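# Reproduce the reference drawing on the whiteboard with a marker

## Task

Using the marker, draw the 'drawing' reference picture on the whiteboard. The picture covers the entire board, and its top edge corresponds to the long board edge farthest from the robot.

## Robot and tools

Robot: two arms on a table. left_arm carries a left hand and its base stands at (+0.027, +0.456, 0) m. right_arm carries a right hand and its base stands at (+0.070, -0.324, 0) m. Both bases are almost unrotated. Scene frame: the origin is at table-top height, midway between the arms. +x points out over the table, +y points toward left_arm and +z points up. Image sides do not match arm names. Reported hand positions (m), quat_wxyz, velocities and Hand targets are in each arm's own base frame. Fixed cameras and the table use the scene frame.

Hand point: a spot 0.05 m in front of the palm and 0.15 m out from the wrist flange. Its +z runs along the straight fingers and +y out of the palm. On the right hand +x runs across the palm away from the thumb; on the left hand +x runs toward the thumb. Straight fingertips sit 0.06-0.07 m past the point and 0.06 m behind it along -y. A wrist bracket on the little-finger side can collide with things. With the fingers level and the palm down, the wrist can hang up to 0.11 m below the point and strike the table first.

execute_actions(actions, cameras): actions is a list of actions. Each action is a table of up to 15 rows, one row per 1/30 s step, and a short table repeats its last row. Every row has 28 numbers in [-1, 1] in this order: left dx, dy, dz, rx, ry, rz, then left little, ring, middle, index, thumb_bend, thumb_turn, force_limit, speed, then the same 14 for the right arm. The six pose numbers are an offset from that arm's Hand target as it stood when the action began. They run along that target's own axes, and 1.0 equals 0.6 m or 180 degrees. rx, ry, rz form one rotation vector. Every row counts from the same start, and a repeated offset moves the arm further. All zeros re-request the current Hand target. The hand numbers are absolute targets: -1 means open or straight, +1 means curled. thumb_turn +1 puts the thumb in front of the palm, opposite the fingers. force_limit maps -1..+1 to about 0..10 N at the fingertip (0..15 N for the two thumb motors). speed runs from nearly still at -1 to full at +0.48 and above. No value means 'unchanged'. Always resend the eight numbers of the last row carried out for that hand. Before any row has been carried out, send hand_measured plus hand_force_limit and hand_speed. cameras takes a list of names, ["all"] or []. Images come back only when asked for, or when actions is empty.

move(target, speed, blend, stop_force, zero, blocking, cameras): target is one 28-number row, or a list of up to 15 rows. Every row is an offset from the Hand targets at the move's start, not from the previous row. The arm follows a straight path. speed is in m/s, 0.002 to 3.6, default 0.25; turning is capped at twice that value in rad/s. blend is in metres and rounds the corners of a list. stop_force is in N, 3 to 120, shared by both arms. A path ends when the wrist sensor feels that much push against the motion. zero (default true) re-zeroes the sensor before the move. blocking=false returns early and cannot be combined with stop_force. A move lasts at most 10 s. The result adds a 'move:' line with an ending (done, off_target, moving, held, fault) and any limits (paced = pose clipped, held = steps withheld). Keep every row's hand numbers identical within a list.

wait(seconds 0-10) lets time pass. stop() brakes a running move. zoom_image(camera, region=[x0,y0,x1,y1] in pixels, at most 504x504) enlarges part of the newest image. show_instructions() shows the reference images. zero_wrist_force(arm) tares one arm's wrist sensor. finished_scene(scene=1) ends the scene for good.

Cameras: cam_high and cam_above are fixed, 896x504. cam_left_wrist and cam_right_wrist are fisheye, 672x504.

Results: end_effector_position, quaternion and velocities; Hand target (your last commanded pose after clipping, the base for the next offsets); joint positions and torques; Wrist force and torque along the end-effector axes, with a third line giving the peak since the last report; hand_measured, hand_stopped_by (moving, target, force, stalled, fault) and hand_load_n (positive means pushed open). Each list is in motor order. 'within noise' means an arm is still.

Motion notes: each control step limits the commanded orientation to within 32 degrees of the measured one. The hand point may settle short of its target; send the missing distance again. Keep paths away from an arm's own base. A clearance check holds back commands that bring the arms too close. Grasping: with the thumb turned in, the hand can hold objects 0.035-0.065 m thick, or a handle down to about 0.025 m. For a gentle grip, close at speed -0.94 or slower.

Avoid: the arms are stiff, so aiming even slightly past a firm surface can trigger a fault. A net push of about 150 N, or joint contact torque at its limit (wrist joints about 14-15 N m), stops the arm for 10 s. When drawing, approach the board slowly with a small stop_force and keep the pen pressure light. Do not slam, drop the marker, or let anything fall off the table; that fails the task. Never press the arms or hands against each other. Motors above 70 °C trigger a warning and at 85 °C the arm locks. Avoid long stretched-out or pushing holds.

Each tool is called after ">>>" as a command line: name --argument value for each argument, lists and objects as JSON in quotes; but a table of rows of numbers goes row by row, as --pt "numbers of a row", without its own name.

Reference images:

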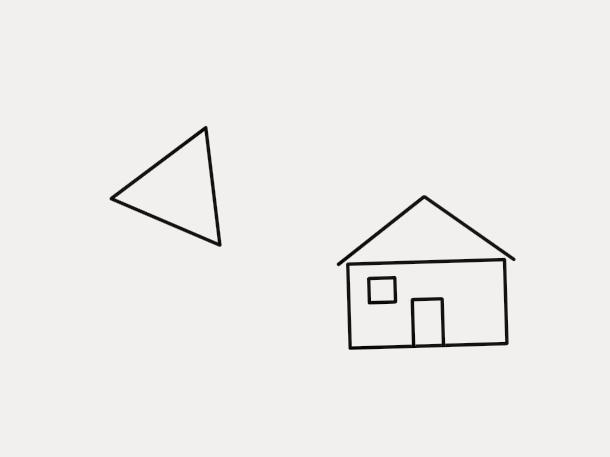

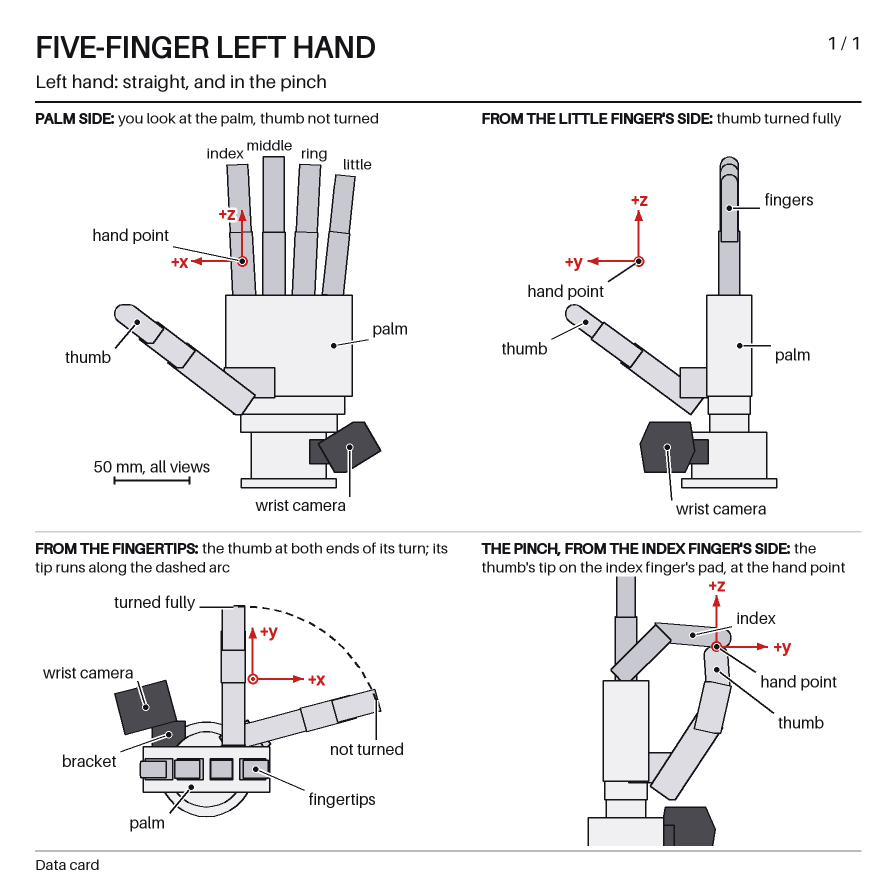

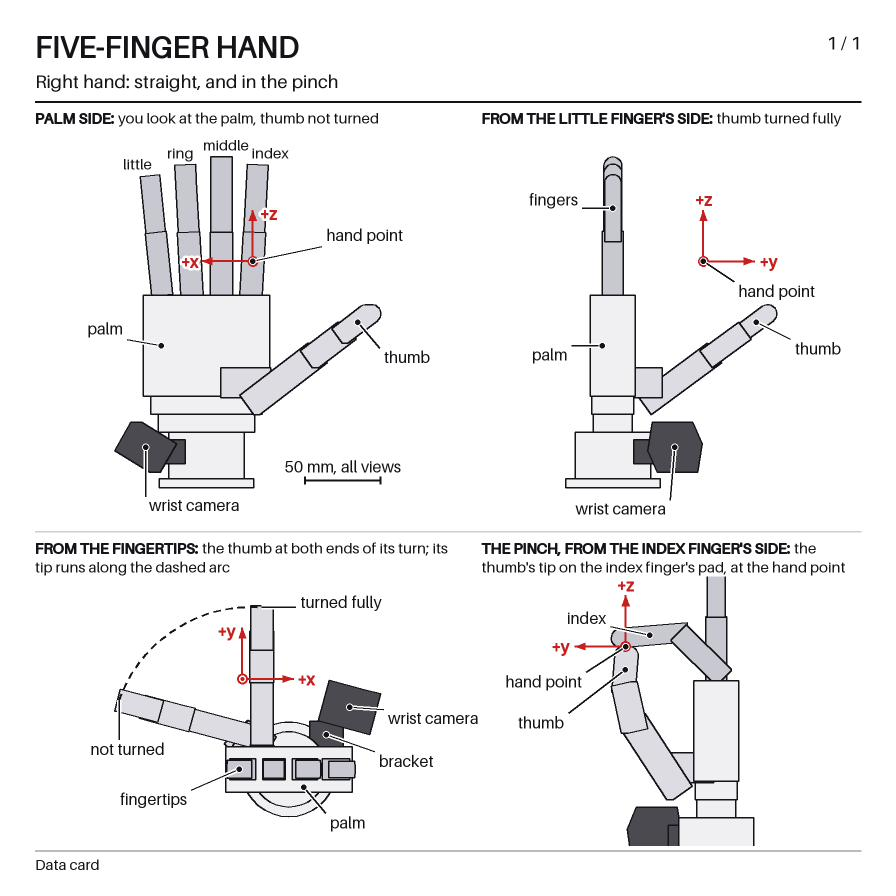

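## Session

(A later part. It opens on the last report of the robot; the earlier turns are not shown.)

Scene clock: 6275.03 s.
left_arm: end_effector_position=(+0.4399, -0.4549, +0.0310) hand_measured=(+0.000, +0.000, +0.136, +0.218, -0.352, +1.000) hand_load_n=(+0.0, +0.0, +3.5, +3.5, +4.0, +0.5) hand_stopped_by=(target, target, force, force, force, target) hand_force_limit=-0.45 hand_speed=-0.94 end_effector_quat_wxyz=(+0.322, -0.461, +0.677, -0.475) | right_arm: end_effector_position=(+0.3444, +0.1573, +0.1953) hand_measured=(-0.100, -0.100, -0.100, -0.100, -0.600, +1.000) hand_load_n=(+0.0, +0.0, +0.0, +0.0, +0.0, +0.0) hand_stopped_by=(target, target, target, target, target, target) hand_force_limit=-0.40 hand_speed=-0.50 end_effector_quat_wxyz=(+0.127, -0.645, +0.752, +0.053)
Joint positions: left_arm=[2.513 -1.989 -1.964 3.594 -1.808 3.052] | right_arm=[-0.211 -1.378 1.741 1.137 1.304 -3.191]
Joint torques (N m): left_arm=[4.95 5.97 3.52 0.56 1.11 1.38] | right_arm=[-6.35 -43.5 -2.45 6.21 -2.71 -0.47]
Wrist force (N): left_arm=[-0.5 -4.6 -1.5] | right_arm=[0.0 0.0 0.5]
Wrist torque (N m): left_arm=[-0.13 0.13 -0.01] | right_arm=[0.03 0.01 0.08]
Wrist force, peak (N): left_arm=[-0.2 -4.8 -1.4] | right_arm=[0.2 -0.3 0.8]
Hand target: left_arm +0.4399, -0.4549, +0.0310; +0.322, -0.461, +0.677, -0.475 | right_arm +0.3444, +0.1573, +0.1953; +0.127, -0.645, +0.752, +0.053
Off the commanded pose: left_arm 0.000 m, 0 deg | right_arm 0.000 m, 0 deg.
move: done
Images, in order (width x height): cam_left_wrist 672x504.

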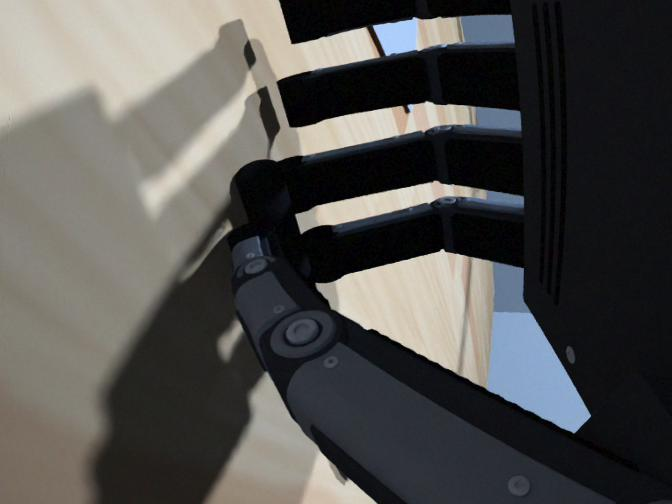

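>>> move --target '[0,0,0,0,0,0,0.0,0.0,0.11,0.19,0.0,1,-0.45,-0.94,0,0,0,0,0,0,-0.1,-0.1,-0.1,-0.1,-0.6,1,-0.4,-0.5]'

>>> move --target '[0,0.0047,0.00171,0,0,0,0.0,0.0,0.11,0.19,0.0,1,-0.45,-0.94,0,0,0,0,0,0,-0.1,-0.1,-0.1,-0.1,-0.6,1,-0.4,-0.5]' --speed 0.006 --stop_force 4 --cameras '["cam_left_wrist"]'

Scene clock: 6298.70 s.
left_arm: end_effector_position=(+0.4399, -0.4549, +0.0310) hand_measured=(+0.000, +0.000, +0.110, +0.190, -0.352, +1.000) hand_load_n=(+0.0, +0.0, +0.0, +0.0, +0.0, +0.0) hand_stopped_by=(target, target, target, target, force, target) hand_force_limit=-0.45 hand_speed=-0.94 end_effector_quat_wxyz=(+0.322, -0.461, +0.677, -0.475) | right_arm: end_effector_position=(+0.3444, +0.1573, +0.1953) hand_measured=(-0.100, -0.100, -0.100, -0.100, -0.600, +1.000) hand_load_n=(+0.0, +0.0, +0.0, +0.0, +0.0, +0.0) hand_stopped_by=(target, target, target, target, target, target) hand_force_limit=-0.40 hand_speed=-0.50 end_effector_quat_wxyz=(+0.127, -0.645, +0.752, +0.053)
Joint positions: left_arm=[2.513 -1.989 -1.964 3.594 -1.808 3.052] | right_arm=[-0.211 -1.378 1.741 1.137 1.304 -3.191]
Joint torques (N m): left_arm=[4.06 7.81 5.14 -0.76 0.89 1.73] | right_arm=[-6.2 -43.29 -1.28 5.99 -2.6 -0.42]
Wrist force (N): left_arm=[-0.2 -0.5 -0.5] | right_arm=[0.1 -0.1 0.7]
Wrist torque (N m): left_arm=[-0.02 0.09 -0.04] | right_arm=[0.00 -0.01 0.08]
Wrist force, peak (N): left_arm=[-0.4 -5.0 -1.6] | right_arm=[0.1 -0.2 0.8]
Hand target: left_arm +0.4399, -0.4549, +0.0310; +0.322, -0.461, +0.677, -0.475 | right_arm +0.3444, +0.1573, +0.1953; +0.127, -0.645, +0.752, +0.053
Off the commanded pose: left_arm 0.000 m, 0 deg | right_arm 0.000 m, 0 deg.
move: done

Scene clock: 6300.30 s.
left_arm: end_effector_position=(+0.4399, -0.4549, +0.0301) hand_measured=(+0.000, +0.000, +0.110, +0.190, -0.352, +1.000) hand_load_n=(+0.0, +0.0, -1.0, +0.5, +0.5, +0.0) hand_stopped_by=(target, target, target, target, force, target) hand_force_limit=-0.45 hand_speed=-0.94 end_effector_quat_wxyz=(+0.322, -0.461, +0.677, -0.475) | right_arm: end_effector_position=(+0.3444, +0.1573, +0.1953) hand_measured=(-0.100, -0.100, -0.100, -0.100, -0.600, +1.000) hand_load_n=(+0.0, +0.0, +0.0, +0.0, +0.0, +0.0) hand_stopped_by=(target, target, target, target, target, target) hand_force_limit=-0.40 hand_speed=-0.50 end_effector_quat_wxyz=(+0.127, -0.645, +0.752, +0.053)
Joint positions: left_arm=[2.513 -1.991 -1.964 3.596 -1.808 3.052] | right_arm=[-0.211 -1.378 1.741 1.137 1.304 -3.191]
Joint torques (N m): left_arm=[4.09 58.42 22.67 -1.58 0.78 1.89] | right_arm=[-6.72 -42.67 -1.64 6.17 -2.82 -0.49]
Wrist force (N): left_arm=[-1.0 -3.3 -2.0] | right_arm=[0.0 -0.2 0.7]
Wrist torque (N m): left_arm=[-0.08 0.04 0.03] | right_arm=[-0.01 -0.01 0.08]
Wrist force, peak (N): left_arm=[-1.3 -6.7 -3.7] | right_arm=[0.2 -0.2 0.7]
Hand target: left_arm +0.4399, -0.4549, +0.0301; +0.322, -0.461, +0.677, -0.475 (not the last commanded pose) | right_arm +0.3444, +0.1573, +0.1953; +0.127, -0.645, +0.752, +0.053
Off the commanded pose: left_arm 0.002 m, 0 deg | right_arm 0.000 m, 0 deg.
move: contact (left_arm)
Images, in order (width x height): cam_left_wrist 672x504.

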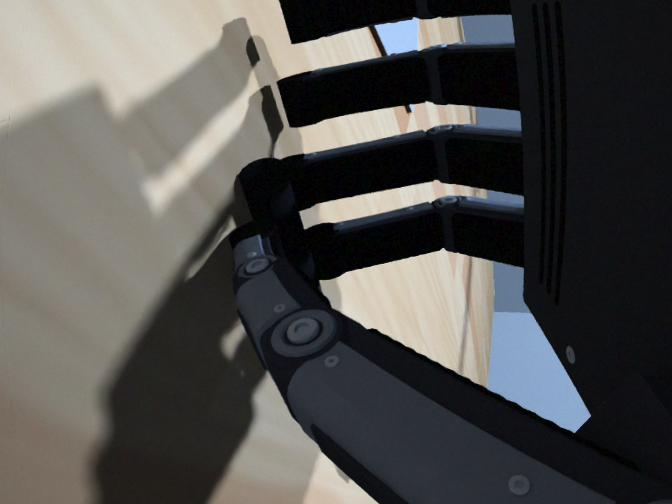

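>>> move --target '[0,0,0,0,0,0,0.0,0.0,0.32,0.32,0.0,1,-0.6,-0.94,0,0,0,0,0,0,-0.1,-0.1,-0.1,-0.1,-0.6,1,-0.4,-0.5]'

>>> move --target '[0,0,0,0,0,0,0.0,0.0,0.34,0.34,0.0,1,-0.3,-0.94,0,0,0,0,0,0,-0.1,-0.1,-0.1,-0.1,-0.6,1,-0.4,-0.5]' --cameras '["cam_left_wrist"]'

Scene clock: 6307.00 s.
left_arm: end_effector_position=(+0.4399, -0.4549, +0.0301) hand_measured=(+0.000, +0.000, +0.114, +0.200, -0.352, +1.000) hand_load_n=(+0.0, +0.0, +2.0, +2.5, +2.5, -0.5) hand_stopped_by=(target, target, force, force, force, target) hand_force_limit=-0.60 hand_speed=-0.94 end_effector_quat_wxyz=(+0.322, -0.461, +0.677, -0.475) | right_arm: end_effector_position=(+0.3444, +0.1573, +0.1953) hand_measured=(-0.100, -0.100, -0.100, -0.100, -0.600, +1.000) hand_load_n=(+0.0, +0.0, +0.0, +0.0, -0.5, +0.0) hand_stopped_by=(target, target, target, target, target, target) hand_force_limit=-0.40 hand_speed=-0.50 end_effector_quat_wxyz=(+0.127, -0.645, +0.752, +0.053)
Joint positions: left_arm=[2.513 -1.991 -1.964 3.596 -1.808 3.052] | right_arm=[-0.211 -1.378 1.741 1.137 1.304 -3.191]
Joint torques (N m): left_arm=[3.91 58.42 22.38 -1.63 0.84 1.89] | right_arm=[-5.98 -43.84 -1.74 6.34 -2.55 -0.19]
Wrist force (N): left_arm=[-0.9 -3.1 -0.2] | right_arm=[0.1 -0.1 0.6]
Wrist torque (N m): left_arm=[-0.07 0.09 0.02] | right_arm=[0.01 0.00 0.09]
Wrist force, peak (N): left_arm=[-1.2 -4.0 -2.2] | right_arm=[0.3 -0.3 0.8]
Hand target: left_arm +0.4399, -0.4549, +0.0301; +0.322, -0.461, +0.677, -0.475 | right_arm +0.3444, +0.1573, +0.1953; +0.127, -0.645, +0.752, +0.053
Off the commanded pose: left_arm 0.000 m, 0 deg | right_arm 0.000 m, 0 deg.
move: done

Scene clock: 6307.50 s.
left_arm: end_effector_position=(+0.4399, -0.4549, +0.0301) hand_measured=(+0.000, +0.000, +0.130, +0.204, -0.352, +1.000) hand_load_n=(+0.0, +0.0, +5.0, +3.0, +4.5, +0.0) hand_stopped_by=(target, target, force, force, force, target) hand_force_limit=-0.30 hand_speed=-0.94 end_effector_quat_wxyz=(+0.322, -0.461, +0.677, -0.475) | right_arm: end_effector_position=(+0.3444, +0.1573, +0.1953) hand_measured=(-0.100, -0.100, -0.100, -0.100, -0.600, +1.000) hand_load_n=(+0.0, +0.0, +0.0, +0.0, -0.5, +0.0) hand_stopped_by=(target, target, target, target, target, target) hand_force_limit=-0.40 hand_speed=-0.50 end_effector_quat_wxyz=(+0.127, -0.645, +0.752, +0.053)
Joint positions: left_arm=[2.513 -1.991 -1.964 3.596 -1.808 3.052] | right_arm=[-0.211 -1.378 1.741 1.137 1.304 -3.191]
Joint torques (N m): left_arm=[4.47 57.8 22.61 -1.67 0.88 1.9] | right_arm=[-6.11 -42.86 -2.19 6.19 -2.54 -0.15]
Wrist force (N): left_arm=[-0.5 -3.1 -1.2] | right_arm=[0.0 -0.3 0.6]
Wrist torque (N m): left_arm=[-0.09 0.08 -0.01] | right_arm=[-0.02 0.00 0.08]
Wrist force, peak (N): left_arm=[-0.4 -3.6 -1.4] | right_arm=[0.3 -0.1 0.8]
Hand target: left_arm +0.4399, -0.4549, +0.0301; +0.322, -0.461, +0.677, -0.475 | right_arm +0.3444, +0.1573, +0.1953; +0.127, -0.645, +0.752, +0.053
Off the commanded pose: left_arm 0.000 m, 0 deg | right_arm 0.000 m, 0 deg.
move: done
Images, in order (width x height): cam_left_wrist 672x504.

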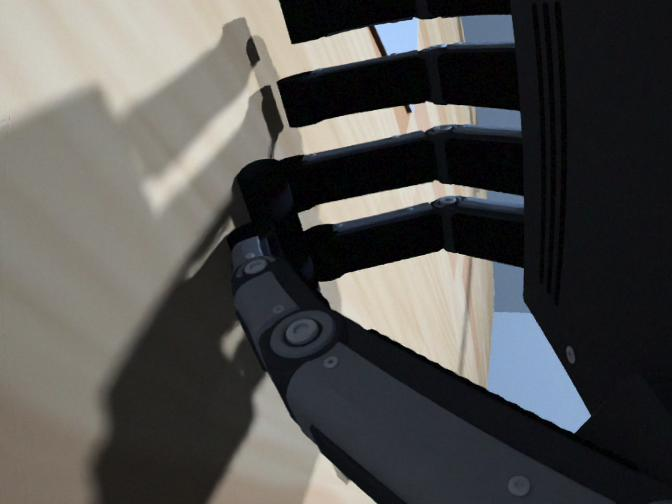

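>>> move --target '[0,0,0,0,0,0,0.0,0.0,0.34,0.36,0.0,1,-0.1,-0.94,0,0,0,0,0,0,-0.1,-0.1,-0.1,-0.1,-0.6,1,-0.4,-0.5]'

>>> move --target '[0,0,0,0,0,0,0.0,0.0,0.36,0.36,0.02,1,0.0,-0.94,0,0,0,0,0,0,-0.1,-0.1,-0.1,-0.1,-0.6,1,-0.4,-0.5]' --cameras '["cam_left_wrist"]'

Scene clock: 6314.10 s.
left_arm: end_effector_position=(+0.4399, -0.4549, +0.0301) hand_measured=(+0.000, +0.000, +0.130, +0.208, -0.352, +1.000) hand_load_n=(+0.0, +0.0, +4.5, +4.5, +5.5, +0.0) hand_stopped_by=(target, target, force, force, force, target) hand_force_limit=-0.10 hand_speed=-0.94 end_effector_quat_wxyz=(+0.322, -0.461, +0.677, -0.475) | right_arm: end_effector_position=(+0.3444, +0.1573, +0.1953) hand_measured=(-0.100, -0.100, -0.100, -0.100, -0.600, +1.000) hand_load_n=(+0.0, +0.0, +0.0, +0.0, +0.0, +0.0) hand_stopped_by=(target, target, target, target, target, target) hand_force_limit=-0.40 hand_speed=-0.50 end_effector_quat_wxyz=(+0.127, -0.645, +0.752, +0.053)
Joint positions: left_arm=[2.513 -1.991 -1.964 3.596 -1.808 3.052] | right_arm=[-0.211 -1.378 1.741 1.137 1.304 -3.191]
Joint torques (N m): left_arm=[3.68 57.23 22.22 -1.72 0.85 1.83] | right_arm=[-6.14 -42.79 -2 6.15 -2.52 -0.19]
Wrist force (N): left_arm=[-0.3 -3.7 -1.1] | right_arm=[0.1 -0.2 0.4]
Wrist torque (N m): left_arm=[-0.15 0.10 0.00] | right_arm=[0.02 0.00 0.08]
Wrist force, peak (N): left_arm=[0.1 -4.2 -1.2] | right_arm=[0.3 -0.3 0.8]
Hand target: left_arm +0.4399, -0.4549, +0.0301; +0.322, -0.461, +0.677, -0.475 | right_arm +0.3444, +0.1573, +0.1953; +0.127, -0.645, +0.752, +0.053
Off the commanded pose: left_arm 0.000 m, 0 deg | right_arm 0.000 m, 0 deg.
move: done

Scene clock: 6314.60 s.
left_arm: end_effector_position=(+0.4399, -0.4549, +0.0301) hand_measured=(+0.000, +0.000, +0.134, +0.208, -0.348, +1.000) hand_load_n=(+0.0, +0.0, +6.0, +5.5, +7.0, +0.5) hand_stopped_by=(target, target, force, force, force, target) hand_force_limit=0.00 hand_speed=-0.94 end_effector_quat_wxyz=(+0.322, -0.461, +0.677, -0.475) | right_arm: end_effector_position=(+0.3444, +0.1573, +0.1953) hand_measured=(-0.100, -0.100, -0.100, -0.100, -0.600, +1.000) hand_load_n=(+0.0, +0.0, +0.0, +0.0, +0.0, +0.0) hand_stopped_by=(target, target, target, target, target, target) hand_force_limit=-0.40 hand_speed=-0.50 end_effector_quat_wxyz=(+0.127, -0.645, +0.752, +0.053)
Joint positions: left_arm=[2.513 -1.991 -1.964 3.596 -1.808 3.052] | right_arm=[-0.211 -1.378 1.741 1.137 1.304 -3.191]
Joint torques (N m): left_arm=[4.14 56.86 22.31 -1.64 0.85 1.89] | right_arm=[-6.97 -42.64 -1.82 6.4 -2.56 -0.2]
Wrist force (N): left_arm=[-0.6 -3.0 -1.1] | right_arm=[0.1 -0.2 0.7]
Wrist torque (N m): left_arm=[-0.09 0.13 -0.02] | right_arm=[0.00 -0.02 0.09]
Wrist force, peak (N): left_arm=[-0.2 -3.7 -1.7] | right_arm=[0.2 -0.4 0.7]
Hand target: left_arm +0.4399, -0.4549, +0.0301; +0.322, -0.461, +0.677, -0.475 | right_arm +0.3444, +0.1573, +0.1953; +0.127, -0.645, +0.752, +0.053
Off the commanded pose: left_arm 0.000 m, 0 deg | right_arm 0.000 m, 0 deg.
move: done
Images, in order (width x height): cam_left_wrist 672x504.

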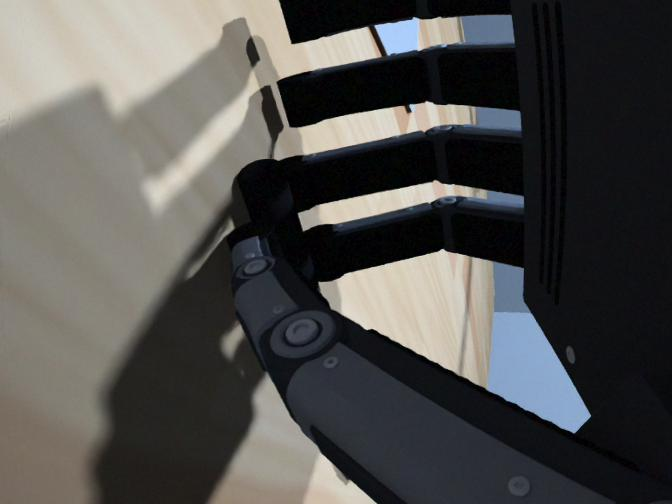

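>>> move --pt "0 -0.0094 -0.00342 0 0 0 0.0 0.0 0.36 0.36 0.02 1 0.0 -0.94 0 0 0 0 0 0 -0.1 -0.1 -0.1 -0.1 -0.6 1 -0.4 -0.5" --pt "0 -0.0626 -0.0228 0 0 0 0.0 0.0 0.36 0.36 0.02 1 0.0 -0.94 0 0 0 0 0 0 -0.1 -0.1 -0.1 -0.1 -0.6 1 -0.4 -0.5" --speed 0.03 --cameras '["cam_left_wrist", "cam_above"]'

Scene clock: 6327.17 s.
left_arm: end_effector_position=(+0.4399, -0.4549, +0.0700) hand_measured=(+0.000, +0.000, +0.134, +0.210, -0.348, +1.000) hand_load_n=(+0.0, +0.0, +0.0, +0.0, +0.0, +0.0) hand_stopped_by=(target, target, force, force, force, target) hand_force_limit=0.00 hand_speed=-0.94 end_effector_quat_wxyz=(+0.322, -0.461, +0.677, -0.475) | right_arm: end_effector_position=(+0.3444, +0.1573, +0.1953) hand_measured=(-0.100, -0.100, -0.100, -0.100, -0.600, +1.000) hand_load_n=(+0.0, +0.0, +0.0, +0.0, +0.0, +0.0) hand_stopped_by=(target, target, target, target, target, target) hand_force_limit=-0.40 hand_speed=-0.50 end_effector_quat_wxyz=(+0.127, -0.645, +0.752, +0.053)
Joint positions: left_arm=[2.514 -1.921 -1.933 3.495 -1.808 3.052] | right_arm=[-0.211 -1.378 1.741 1.137 1.304 -3.191]
Joint torques (N m): left_arm=[6.47 58.5 30.27 -1.78 1.52 1.76] | right_arm=[-5.56 -43.25 -1.93 6.13 -2.68 -0.23]
Wrist force (N): left_arm=[-0.1 -0.4 -0.3] | right_arm=[0.2 -0.4 0.6]
Wrist torque (N m): left_arm=[0.00 0.07 -0.03] | right_arm=[-0.03 -0.02 0.09]
Wrist force, peak (N): left_arm=[-0.3 -3.4 -1.1] | right_arm=[0.3 -0.4 0.8]
Hand target: left_arm +0.4399, -0.4549, +0.0701; +0.322, -0.461, +0.677, -0.475 | right_arm +0.3444, +0.1573, +0.1953; +0.127, -0.645, +0.752, +0.053
Off the commanded pose: left_arm 0.000 m, 0 deg | right_arm 0.000 m, 0 deg.
move: done
Images, in order (width x height): cam_above 896x504, cam_left_wrist 672x504.

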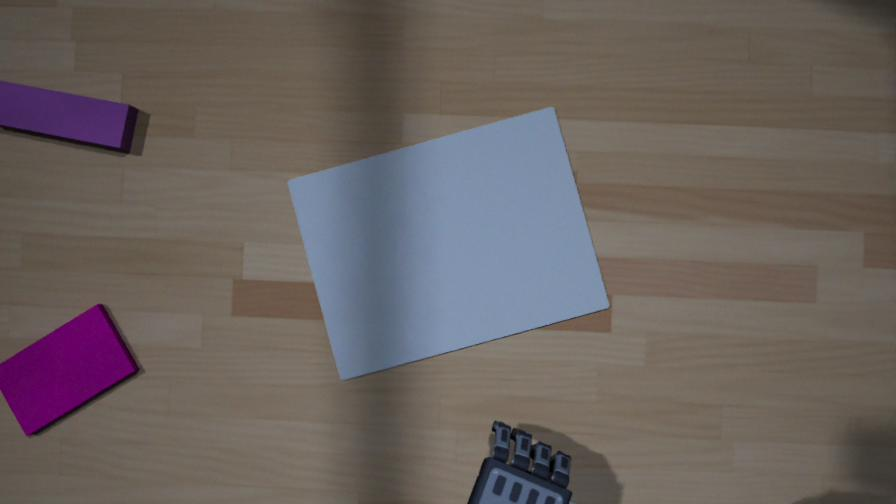

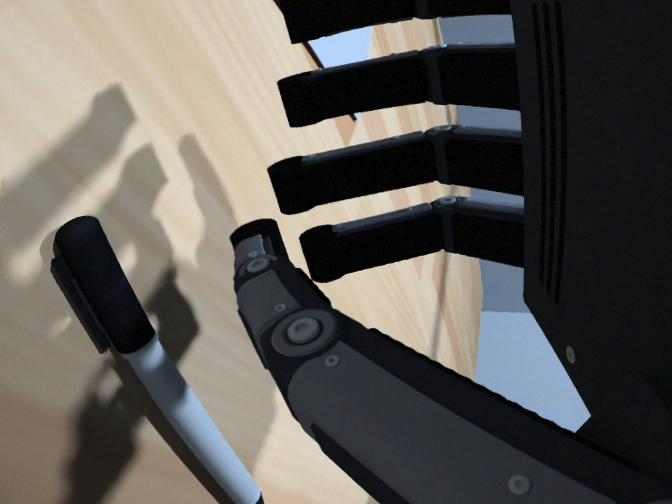

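>>> zoom_image --camera "cam_left_wrist" --region '[20, 200, 300, 480]'

Scaled by 1.800 from the camera's 672x504 image, which has a finer 960x720 frame.

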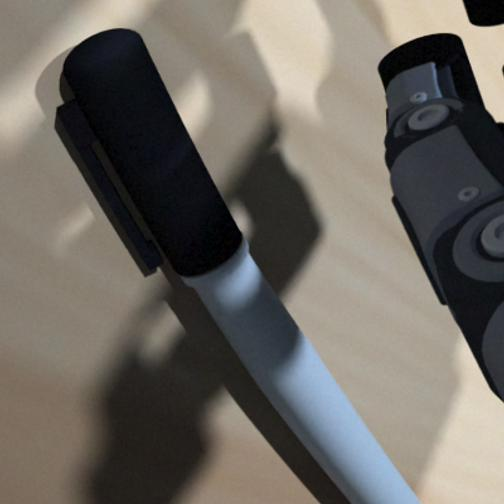

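>>> move --pt "-0.133 -0.2037 -0.0741 0 0 0 0.0 0.0 -0.3 -0.3 -0.6 1 0.0 -0.5 0 0 0 0 0 0 -0.1 -0.1 -0.1 -0.1 -0.6 1 -0.4 -0.5" --pt "-0.133 -0.2037 -0.0741 -0.35 0 0 0.0 0.0 -0.3 -0.3 -0.6 1 0.0 -0.5 0 0 0 0 0 0 -0.1 -0.1 -0.1 -0.1 -0.6 1 -0.4 -0.5" --speed 0.15 --blend '[0.01,0]' --cameras '["all"]'

Scene clock: 6406.07 s.
left_arm: end_effector_position=(+0.4692, -0.3804, +0.2000) hand_measured=(+0.000, +0.000, -0.300, -0.300, -0.600, +1.000) hand_load_n=(+0.0, +0.0, +0.0, +0.0, +0.0, +0.0) hand_stopped_by=(target, target, target, target, target, target) hand_force_limit=0.00 hand_speed=-0.50 end_effector_quat_wxyz=(+0.034, -0.562, +0.825, -0.051) | right_arm: end_effector_position=(+0.3444, +0.1573, +0.1953) hand_measured=(-0.100, -0.100, -0.100, -0.100, -0.600, +1.000) hand_load_n=(+0.5, +0.0, +0.0, +0.0, +0.0, +0.0) hand_stopped_by=(target, target, target, target, target, target) hand_force_limit=-0.40 hand_speed=-0.50 end_effector_quat_wxyz=(+0.127, -0.645, +0.752, +0.053)
Joint positions: left_arm=[2.737 -2.411 -0.675 1.638 -1.573 3.113] | right_arm=[-0.211 -1.378 1.741 1.137 1.304 -3.191]
Joint torques (N m): left_arm=[-4.42 18.75 33.25 -5.27 -1.75 1.75] | right_arm=[-6.95 -42.83 -2.89 6.28 -2.74 0.19]
Wrist force (N): left_arm=[-0.4 -0.1 -0.8] | right_arm=[0.1 0.0 0.5]
Wrist torque (N m): left_arm=[-0.03 -0.05 -0.16] | right_arm=[0.03 -0.01 0.09]
Wrist force, peak (N): left_arm=[0.1 -2.0 0.4] | right_arm=[0.2 -0.4 0.8]
Hand target: left_arm +0.4692, -0.3804, +0.2000; +0.034, -0.562, +0.825, -0.051 | right_arm +0.3444, +0.1573, +0.1953; +0.127, -0.645, +0.752, +0.053
Off the commanded pose: left_arm 0.000 m, 0 deg | right_arm 0.000 m, 0 deg.
move: done

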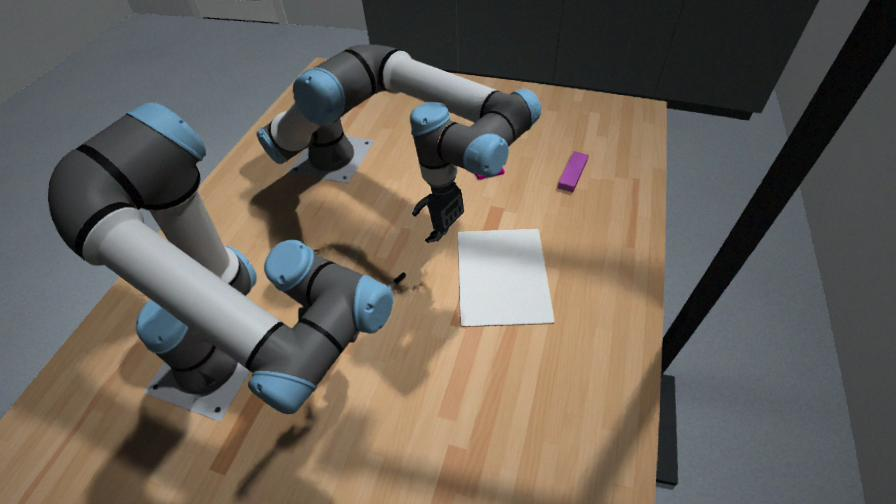

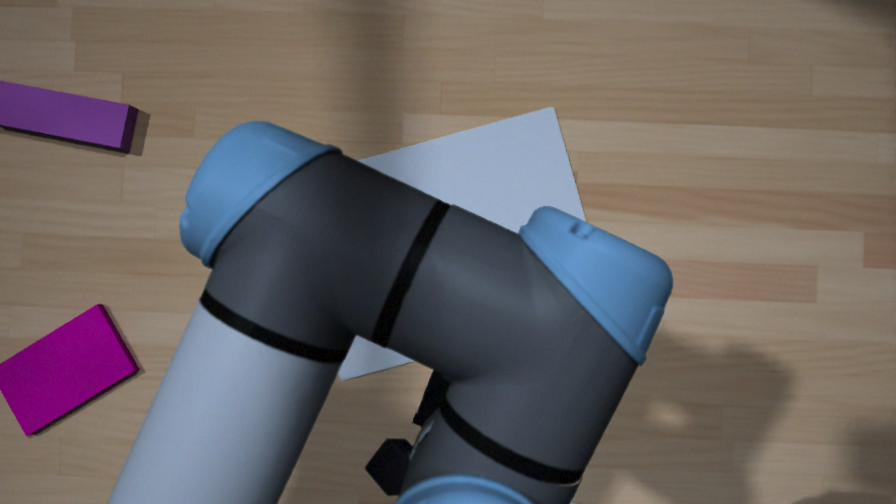

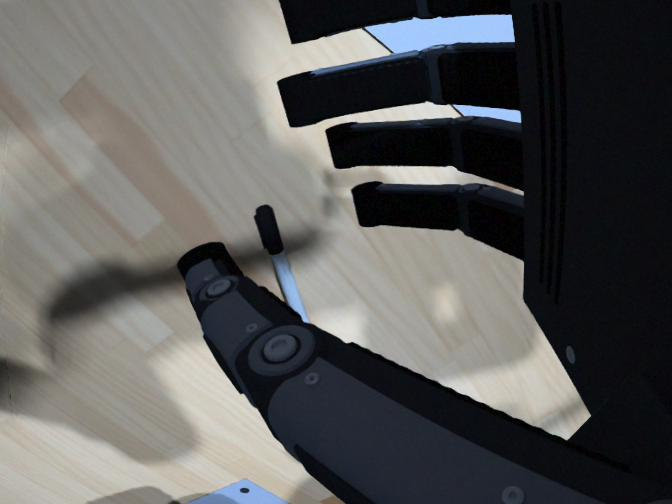

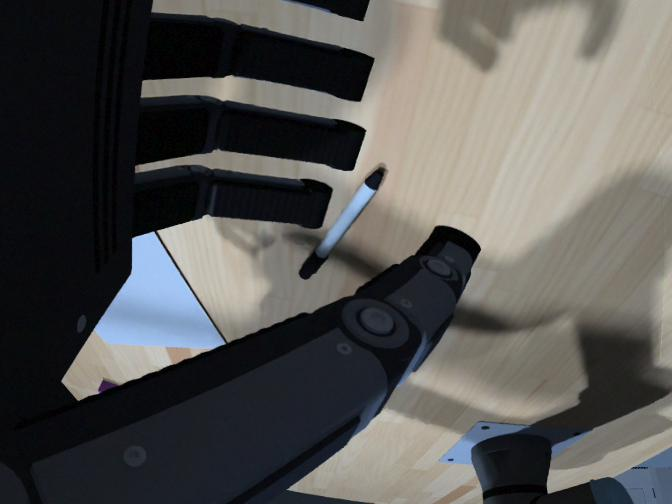

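>>> move --target '[-0.25,0.1655,-0.0203,0,0,0,0.0,0.0,-0.3,-0.3,-0.6,1,0.0,-0.5,0,0,0,0,0,0,-0.1,-0.1,-0.1,-0.1,-0.6,1,-0.4,-0.5]' --speed 0.2 --cameras '["cam_above", "cam_left_wrist"]'

Scene clock: 6420.43 s.
left_arm: end_effector_position=(+0.4310, -0.2043, +0.1997) hand_measured=(+0.000, +0.000, -0.300, -0.300, -0.600, +1.000) hand_load_n=(+0.0, +0.0, +0.0, +0.0, +0.0, +0.0) hand_stopped_by=(target, target, target, target, target, target) hand_force_limit=0.00 hand_speed=-0.50 end_effector_quat_wxyz=(+0.034, -0.562, +0.825, -0.051) | right_arm: end_effector_position=(+0.3444, +0.1573, +0.1953) hand_measured=(-0.100, -0.100, -0.100, -0.100, -0.600, +1.000) hand_load_n=(+0.0, +0.0, +0.0, +0.0, +0.0, +0.0) hand_stopped_by=(target, target, target, target, target, target) hand_force_limit=-0.40 hand_speed=-0.50 end_effector_quat_wxyz=(+0.127, -0.645, +0.752, +0.053)
Joint positions: left_arm=[3.032 -2.061 -1.26 1.869 -1.537 3.405] | right_arm=[-0.211 -1.378 1.741 1.137 1.304 -3.191]
Joint torques (N m): left_arm=[3.54 69.45 8 0.54 1.67 2.22] | right_arm=[-6.09 -42.67 -2.65 6.3 -2.66 -0.06]
Wrist force (N): left_arm=[-0.2 0.2 -0.3] | right_arm=[0.1 -0.2 0.6]
Wrist torque (N m): left_arm=[0.02 -0.05 -0.17] | right_arm=[0.01 -0.01 0.09]
Wrist force, peak (N): left_arm=[-0.6 1.1 -0.8] | right_arm=[0.0 -0.1 0.8]
Hand target: left_arm +0.4310, -0.2042, +0.1997; +0.034, -0.562, +0.825, -0.051 | right_arm +0.3444, +0.1573, +0.1953; +0.127, -0.645, +0.752, +0.053
Off the commanded pose: left_arm 0.000 m, 0 deg | right_arm 0.000 m, 0 deg.
move: done
Images, in order (width x height): cam_above 896x504, cam_left_wrist 672x504.

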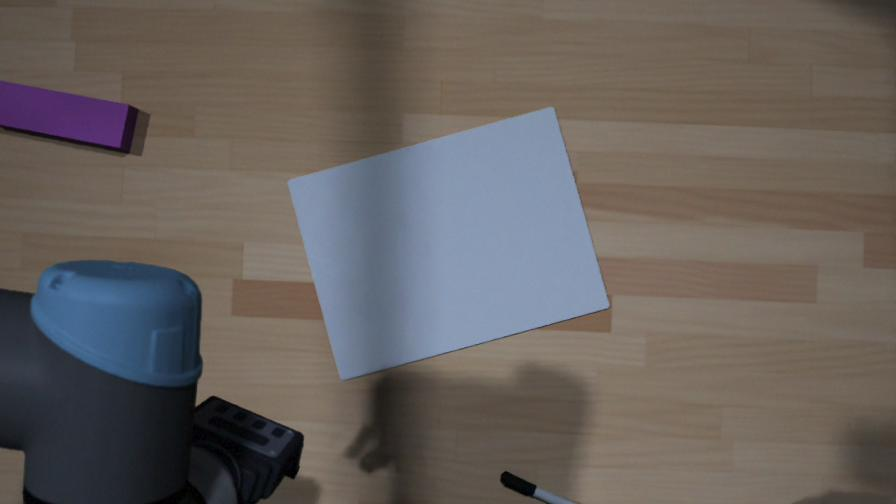

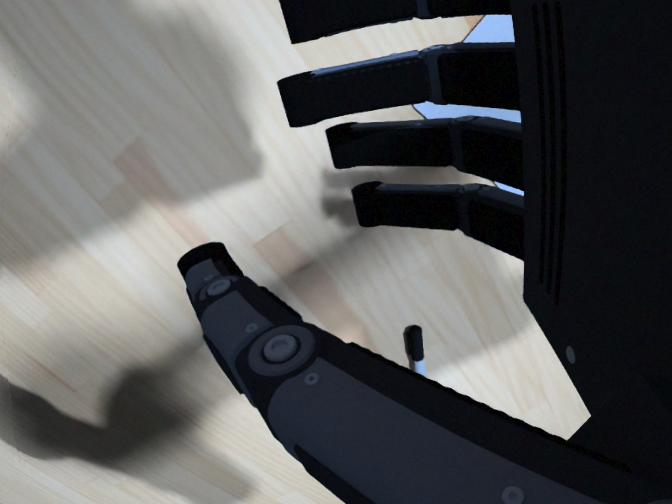

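>>> move --target '[0,0,0,0,0,0,0.0,0.0,-0.3,-0.3,-0.6,1,0.0,-0.5,-0.2172,0.0785,0.1123,0.3696,0.1378,0.0358,-0.1,-0.1,-0.1,-0.1,-0.6,1,-0.4,-0.5]' --speed 0.12 --cameras '["all"]'

Scene clock: 6462.17 s.
left_arm: end_effector_position=(+0.4310, -0.2042, +0.1997) hand_measured=(+0.000, +0.000, -0.300, -0.300, -0.600, +1.000) hand_load_n=(+0.0, +0.0, +0.0, +0.0, +0.0, +0.0) hand_stopped_by=(target, target, target, target, target, target) hand_force_limit=0.00 hand_speed=-0.50 end_effector_quat_wxyz=(+0.034, -0.562, +0.825, -0.051) | right_arm: end_effector_position=(+0.3239, +0.3059, +0.1603) hand_measured=(-0.100, -0.100, -0.100, -0.100, -0.600, +1.000) hand_load_n=(+0.0, +0.0, +0.0, +0.0, +0.0, +0.5) hand_stopped_by=(target, target, target, target, target, target) hand_force_limit=-0.40 hand_speed=-0.50 end_effector_quat_wxyz=(+0.299, -0.427, +0.699, -0.490)
Joint positions: left_arm=[3.032 -2.061 -1.26 1.869 -1.537 3.405] | right_arm=[0.921 -1.243 1.837 0.531 2.753 -2.048]
Joint torques (N m): left_arm=[3.16 69.83 5.95 0.28 1.64 2.01] | right_arm=[7.2 -9.36 -27.85 5.71 4.02 1.82]
Wrist force (N): left_arm=[-0.1 0.1 -0.5] | right_arm=[1.2 -1.4 1.1]
Wrist torque (N m): left_arm=[0.01 -0.08 -0.17] | right_arm=[-0.12 -0.16 -0.03]
Wrist force, peak (N): left_arm=[-0.5 0.1 -0.7] | right_arm=[2.1 -1.7 0.1]
Hand target: left_arm +0.4310, -0.2042, +0.1997; +0.034, -0.562, +0.825, -0.051 | right_arm +0.3239, +0.3059, +0.1603; +0.299, -0.427, +0.699, -0.490
Off the commanded pose: left_arm 0.000 m, 0 deg | right_arm 0.000 m, 0 deg.
move: done

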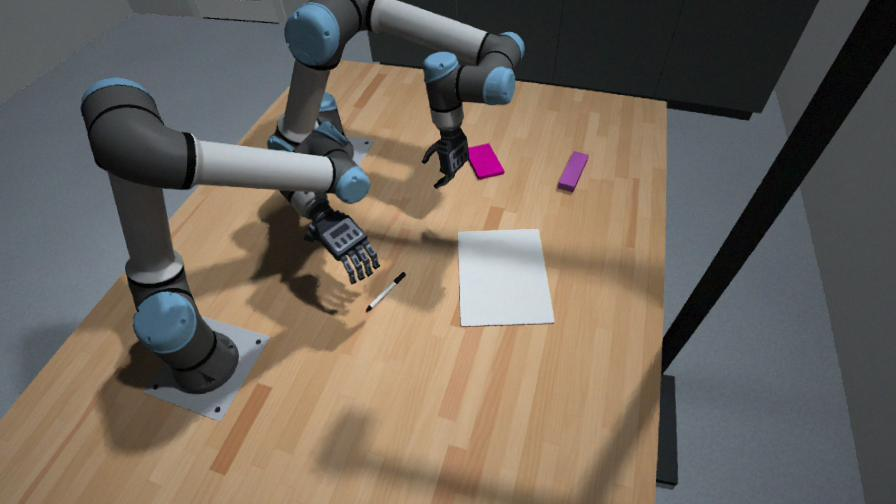

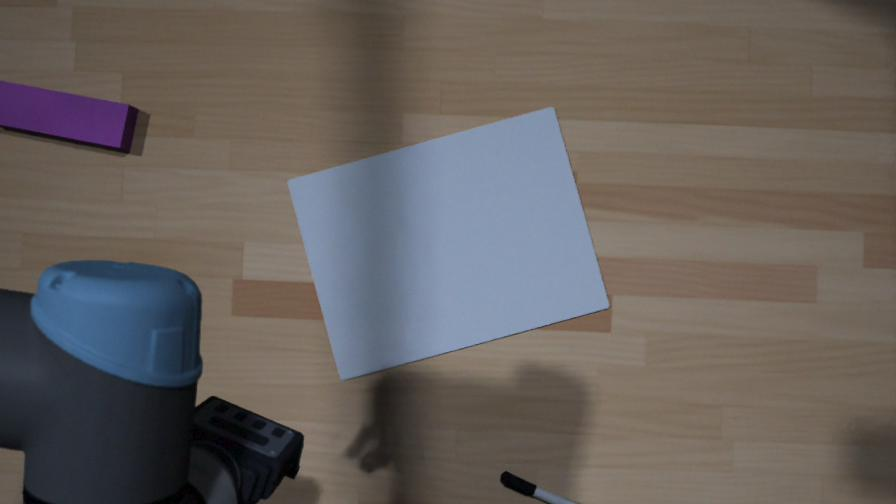

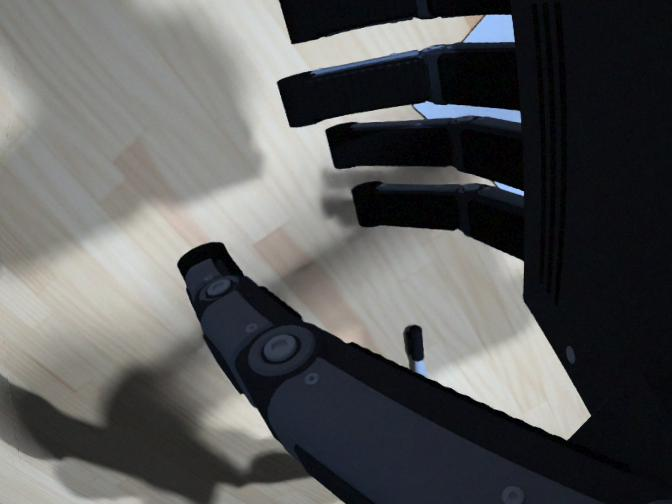

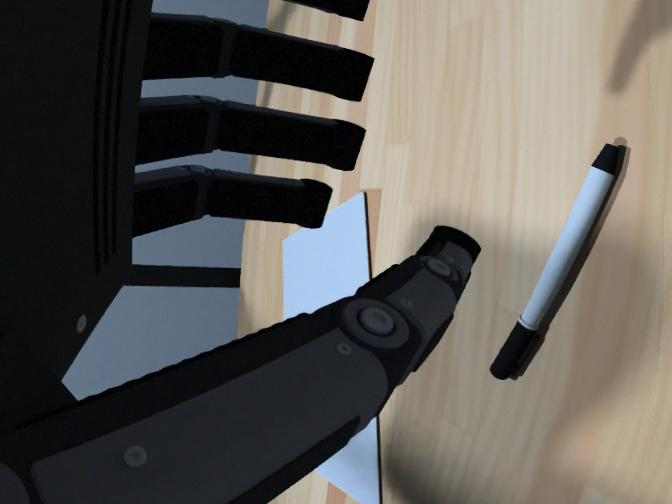

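>>> move --target '[0,0,0,0,0,0,0.0,0.0,-0.3,-0.3,-0.6,1,0.0,-0.5,0,0.094,0.0342,0,0,0,0.0,0.0,-0.2,-0.1,-0.5,1,-0.4,-0.5]' --speed 0.08 --cameras '["cam_right_wrist"]'

Scene clock: 6478.97 s.
left_arm: end_effector_position=(+0.4310, -0.2042, +0.1997) hand_measured=(+0.000, +0.000, -0.300, -0.300, -0.600, +1.000) hand_load_n=(+0.0, +0.0, +0.0, +0.0, +0.0, +0.0) hand_stopped_by=(target, target, target, target, target, target) hand_force_limit=0.00 hand_speed=-0.50 end_effector_quat_wxyz=(+0.034, -0.562, +0.825, -0.051) | right_arm: end_effector_position=(+0.3239, +0.3059, +0.1003) hand_measured=(+0.000, +0.000, -0.200, -0.100, -0.500, +1.000) hand_load_n=(+0.0, +0.0, +0.0, +0.0, +0.0, +0.0) hand_stopped_by=(target, target, target, target, target, target) hand_force_limit=-0.40 hand_speed=-0.50 end_effector_quat_wxyz=(+0.299, -0.427, +0.699, -0.490)
Joint positions: left_arm=[3.032 -2.061 -1.26 1.869 -1.537 3.405] | right_arm=[0.921 -1.151 1.894 0.382 2.753 -2.047]
Joint torques (N m): left_arm=[3.19 69.66 6.55 0.27 1.56 1.96] | right_arm=[-3.67 -9.67 0.95 -0.71 1.84 -1.17]
Wrist force (N): left_arm=[-0.3 0.2 -0.4] | right_arm=[1.2 -1.0 0.8]
Wrist torque (N m): left_arm=[0.02 -0.05 -0.18] | right_arm=[-0.06 -0.16 0.00]
Wrist force, peak (N): left_arm=[-0.4 0.5 -0.6] | right_arm=[0.9 -2.0 0.9]
Hand target: left_arm +0.4310, -0.2042, +0.1997; +0.034, -0.562, +0.825, -0.051 | right_arm +0.3239, +0.3059, +0.1003; +0.299, -0.427, +0.699, -0.490
Off the commanded pose: left_arm 0.000 m, 0 deg | right_arm 0.000 m, 0 deg.
move: done
Images, in order (width x height): cam_right_wrist 672x504.

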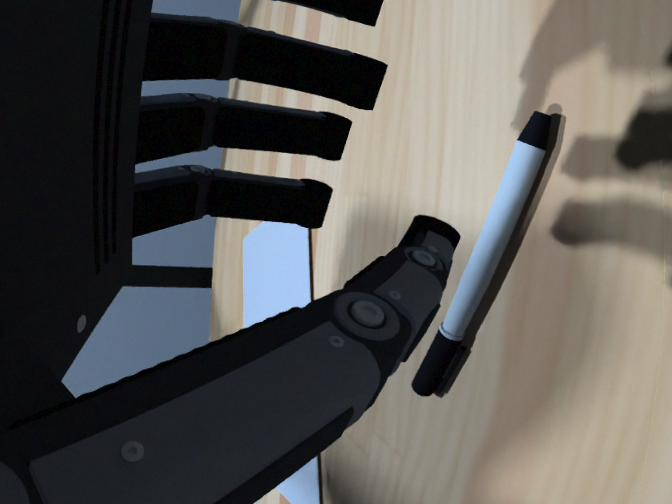

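>>> move --target '[0,0,0,0,0,0,0.0,0.0,-0.3,-0.3,-0.6,1,0.0,-0.5,0,0.0627,0.0228,0,0,0,0.0,0.0,-0.2,-0.1,-0.5,1,-0.4,-0.5]' --speed 0.06 --cameras '["cam_right_wrist"]'

Scene clock: 6490.23 s.
left_arm: end_effector_position=(+0.4310, -0.2042, +0.1997) hand_measured=(+0.000, +0.000, -0.300, -0.300, -0.600, +1.000) hand_load_n=(+0.0, +0.0, +0.0, +0.0, +0.0, +0.0) hand_stopped_by=(target, target, target, target, target, target) hand_force_limit=0.00 hand_speed=-0.50 end_effector_quat_wxyz=(+0.034, -0.562, +0.825, -0.051) | right_arm: end_effector_position=(+0.3239, +0.3060, +0.0603) hand_measured=(+0.000, +0.000, -0.200, -0.100, -0.500, +1.000) hand_load_n=(+0.0, +0.0, +0.0, +0.0, +0.0, +0.0) hand_stopped_by=(target, target, target, target, target, target) hand_force_limit=-0.40 hand_speed=-0.50 end_effector_quat_wxyz=(+0.299, -0.427, +0.699, -0.490)
Joint positions: left_arm=[3.032 -2.061 -1.26 1.869 -1.537 3.405] | right_arm=[0.921 -1.08 1.921 0.285 2.753 -2.047]
Joint torques (N m): left_arm=[3.27 69.84 6.61 0.19 1.58 1.86] | right_arm=[-2.3 -10.58 2.26 -1.09 1.61 -1.14]
Wrist force (N): left_arm=[-0.2 0.1 -0.5] | right_arm=[1.0 -1.2 1.1]
Wrist torque (N m): left_arm=[0.01 -0.07 -0.17] | right_arm=[-0.08 -0.13 -0.05]
Wrist force, peak (N): left_arm=[-0.5 0.2 -0.7] | right_arm=[1.5 -1.2 1.1]
Hand target: left_arm +0.4310, -0.2042, +0.1997; +0.034, -0.562, +0.825, -0.051 | right_arm +0.3239, +0.3059, +0.0602; +0.299, -0.427, +0.699, -0.490
Off the commanded pose: left_arm 0.000 m, 0 deg | right_arm 0.000 m, 0 deg.
move: done
Images, in order (width x height): cam_right_wrist 672x504.

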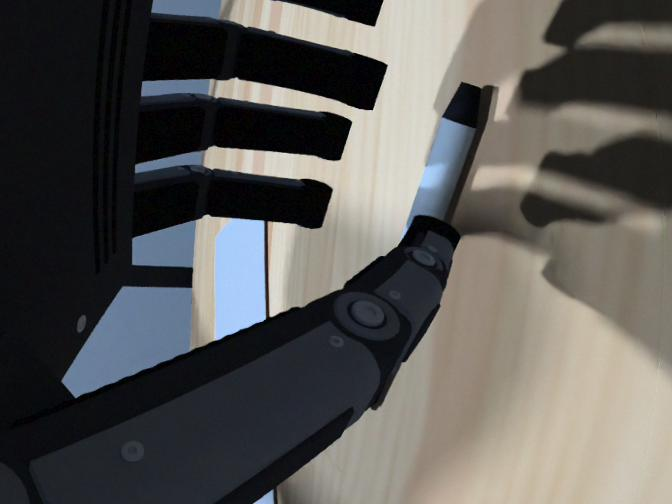

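>>> move --pt "0 0 0 0 0 0 0.0 0.0 -0.3 -0.3 -0.6 1 0.0 -0.5 0 -0.0148 0.0407 0 0 0 0.0 0.0 0.0 0.0 -0.5 1 -0.4 -0.5" --pt "0 0 0 0 0 0 0.0 0.0 -0.3 -0.3 -0.6 1 0.0 -0.5 0 0.0162 0.052 0 0 0 0.0 0.0 0.0 0.0 -0.5 1 -0.4 -0.5" --speed 0.04 --cameras '["cam_right_wrist"]'

Scene clock: 6519.73 s.
left_arm: end_effector_position=(+0.4310, -0.2042, +0.1997) hand_measured=(+0.000, +0.000, -0.300, -0.300, -0.600, +1.000) hand_load_n=(+0.0, +0.0, +0.0, +0.0, +0.0, +0.0) hand_stopped_by=(target, target, target, target, target, target) hand_force_limit=0.00 hand_speed=-0.50 end_effector_quat_wxyz=(+0.034, -0.562, +0.825, -0.051) | right_arm: end_effector_position=(+0.3470, +0.2940, +0.0405) hand_measured=(+0.000, +0.000, +0.000, +0.000, -0.500, +1.000) hand_load_n=(+0.0, +0.0, +0.0, +0.0, +0.0, +0.0) hand_stopped_by=(target, target, target, target, target, target) hand_force_limit=-0.40 hand_speed=-0.50 end_effector_quat_wxyz=(+0.299, -0.427, +0.699, -0.490)
Joint positions: left_arm=[3.032 -2.061 -1.26 1.869 -1.537 3.405] | right_arm=[0.852 -1.083 1.956 0.113 2.719 -2.199]
Joint torques (N m): left_arm=[3.41 69.98 6.43 0.13 1.41 1.83] | right_arm=[-6.82 -10.73 2.23 -1.37 -1.23 -1.75]
Wrist force (N): left_arm=[-0.4 0.2 -0.5] | right_arm=[1.3 -1.3 1.0]
Wrist torque (N m): left_arm=[0.03 -0.04 -0.18] | right_arm=[-0.12 -0.21 0.19]
Wrist force, peak (N): left_arm=[-0.5 0.1 -0.6] | right_arm=[1.7 -1.2 1.6]
Hand target: left_arm +0.4310, -0.2042, +0.1997; +0.034, -0.562, +0.825, -0.051 | right_arm +0.3470, +0.2940, +0.0404; +0.299, -0.427, +0.699, -0.490
Off the commanded pose: left_arm 0.000 m, 0 deg | right_arm 0.000 m, 0 deg.
move: done
Images, in order (width x height): cam_right_wrist 672x504.

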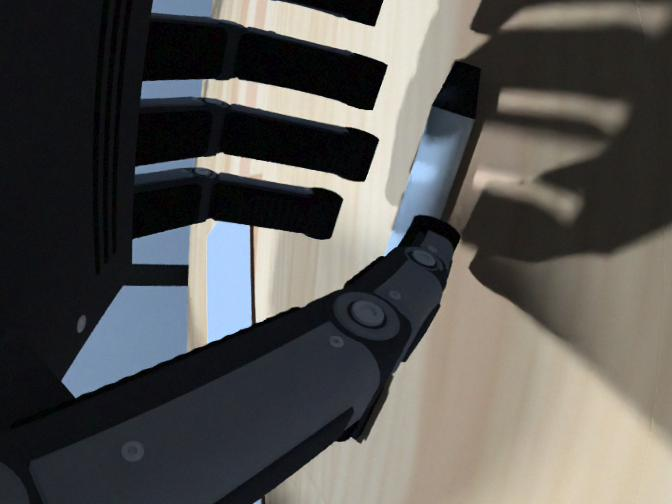

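>>> zoom_image --camera "cam_right_wrist" --region '[320, 50, 520, 280]'

Scaled by 2.191 from the camera's 672x504 image, which has a finer 960x720 frame.

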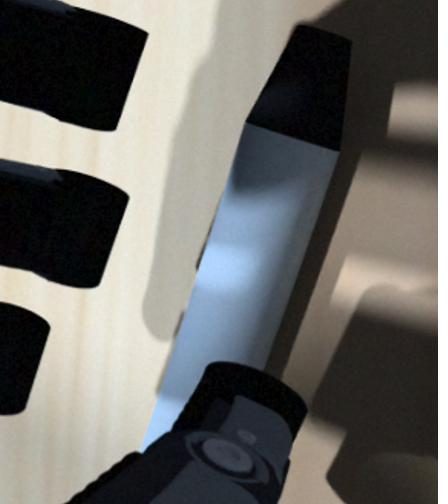

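>>> move --target '[0,0,0,0,0,0,0.0,0.0,-0.3,-0.3,-0.6,1,0.0,-0.5,0,0.0133,0.00485,0,0,0,0.0,0.0,0.0,0.0,-0.38,1,-0.4,-0.5]' --speed 0.03

>>> move --target '[0,0,0,0,0,0,0.0,0.0,-0.3,-0.3,-0.6,1,0.0,-0.5,0,0.011,0.004,0,0,0,0.0,0.0,0.0,0.0,-0.38,1,-0.4,-0.5]' --speed 0.006 --stop_force 3 --cameras '["cam_right_wrist"]'

Scene clock: 6544.50 s.
left_arm: end_effector_position=(+0.4310, -0.2042, +0.1997) hand_measured=(+0.000, +0.000, -0.300, -0.300, -0.600, +1.000) hand_load_n=(+0.0, +0.0, +0.0, +0.0, +0.0, +0.0) hand_stopped_by=(target, target, target, target, target, target) hand_force_limit=0.00 hand_speed=-0.50 end_effector_quat_wxyz=(+0.034, -0.562, +0.825, -0.051) | right_arm: end_effector_position=(+0.3470, +0.2940, +0.0320) hand_measured=(+0.000, +0.000, +0.000, +0.000, -0.380, +1.000) hand_load_n=(+0.0, +0.0, +0.0, +0.0, +0.0, +0.0) hand_stopped_by=(target, target, target, target, target, target) hand_force_limit=-0.40 hand_speed=-0.50 end_effector_quat_wxyz=(+0.299, -0.427, +0.699, -0.490)
Joint positions: left_arm=[3.032 -2.061 -1.26 1.869 -1.537 3.405] | right_arm=[0.852 -1.067 1.959 0.093 2.719 -2.199]
Joint torques (N m): left_arm=[2.8 69.69 7.05 -0.04 1.52 1.86] | right_arm=[-6.94 -10.66 1.38 -1.26 -1.04 -0.06]
Wrist force (N): left_arm=[-0.1 0.1 -0.3] | right_arm=[1.4 -1.3 1.1]
Wrist torque (N m): left_arm=[0.00 -0.06 -0.16] | right_arm=[-0.11 -0.22 0.19]
Wrist force, peak (N): left_arm=[-0.4 0.1 -0.7] | right_arm=[1.4 -1.4 1.3]
Hand target: left_arm +0.4310, -0.2042, +0.1997; +0.034, -0.562, +0.825, -0.051 | right_arm +0.3470, +0.2940, +0.0319; +0.299, -0.427, +0.699, -0.490
Off the commanded pose: left_arm 0.000 m, 0 deg | right_arm 0.000 m, 0 deg.
move: done

Scene clock: 6546.83 s.
left_arm: end_effector_position=(+0.4310, -0.2042, +0.1997) hand_measured=(+0.000, +0.000, -0.300, -0.300, -0.600, +1.000) hand_load_n=(+0.0, +0.0, +0.0, +0.0, +0.0, +0.0) hand_stopped_by=(target, target, target, target, target, target) hand_force_limit=0.00 hand_speed=-0.50 end_effector_quat_wxyz=(+0.034, -0.562, +0.825, -0.051) | right_arm: end_effector_position=(+0.3470, +0.2940, +0.0257) hand_measured=(+0.000, +0.000, +0.000, +0.000, -0.380, +1.000) hand_load_n=(+0.0, +0.0, +0.0, +0.0, -0.5, -0.5) hand_stopped_by=(target, target, target, target, target, target) hand_force_limit=-0.40 hand_speed=-0.50 end_effector_quat_wxyz=(+0.299, -0.427, +0.699, -0.490)
Joint positions: left_arm=[3.032 -2.061 -1.26 1.869 -1.537 3.405] | right_arm=[0.852 -1.054 1.962 0.078 2.719 -2.199]
Joint torques (N m): left_arm=[3.3 69.8 6.74 -0.07 1.4 1.85] | right_arm=[-6.05 -52.28 -19.14 4.53 -1.12 -1.42]
Wrist force (N): left_arm=[-0.2 0.1 -0.5] | right_arm=[1.3 -4.8 -3.0]
Wrist torque (N m): left_arm=[0.01 -0.07 -0.17] | right_arm=[-0.27 -0.17 0.14]
Wrist force, peak (N): left_arm=[-0.7 0.3 -0.5] | right_arm=[1.2 -7.6 -5.2]
Hand target: left_arm +0.4310, -0.2042, +0.1997; +0.034, -0.562, +0.825, -0.051 | right_arm +0.3470, +0.2940, +0.0257; +0.299, -0.427, +0.699, -0.490 (not the last commanded pose)
Off the commanded pose: left_arm 0.000 m, 0 deg | right_arm 0.001 m, 0 deg.
move: contact (right_arm)
Images, in order (width x height): cam_right_wrist 672x504.

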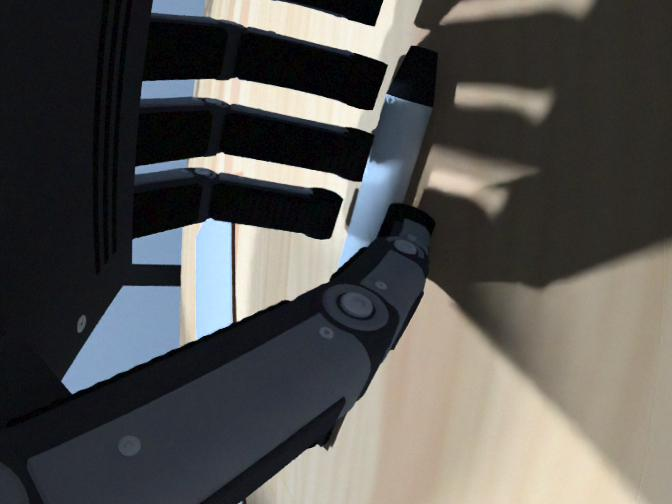

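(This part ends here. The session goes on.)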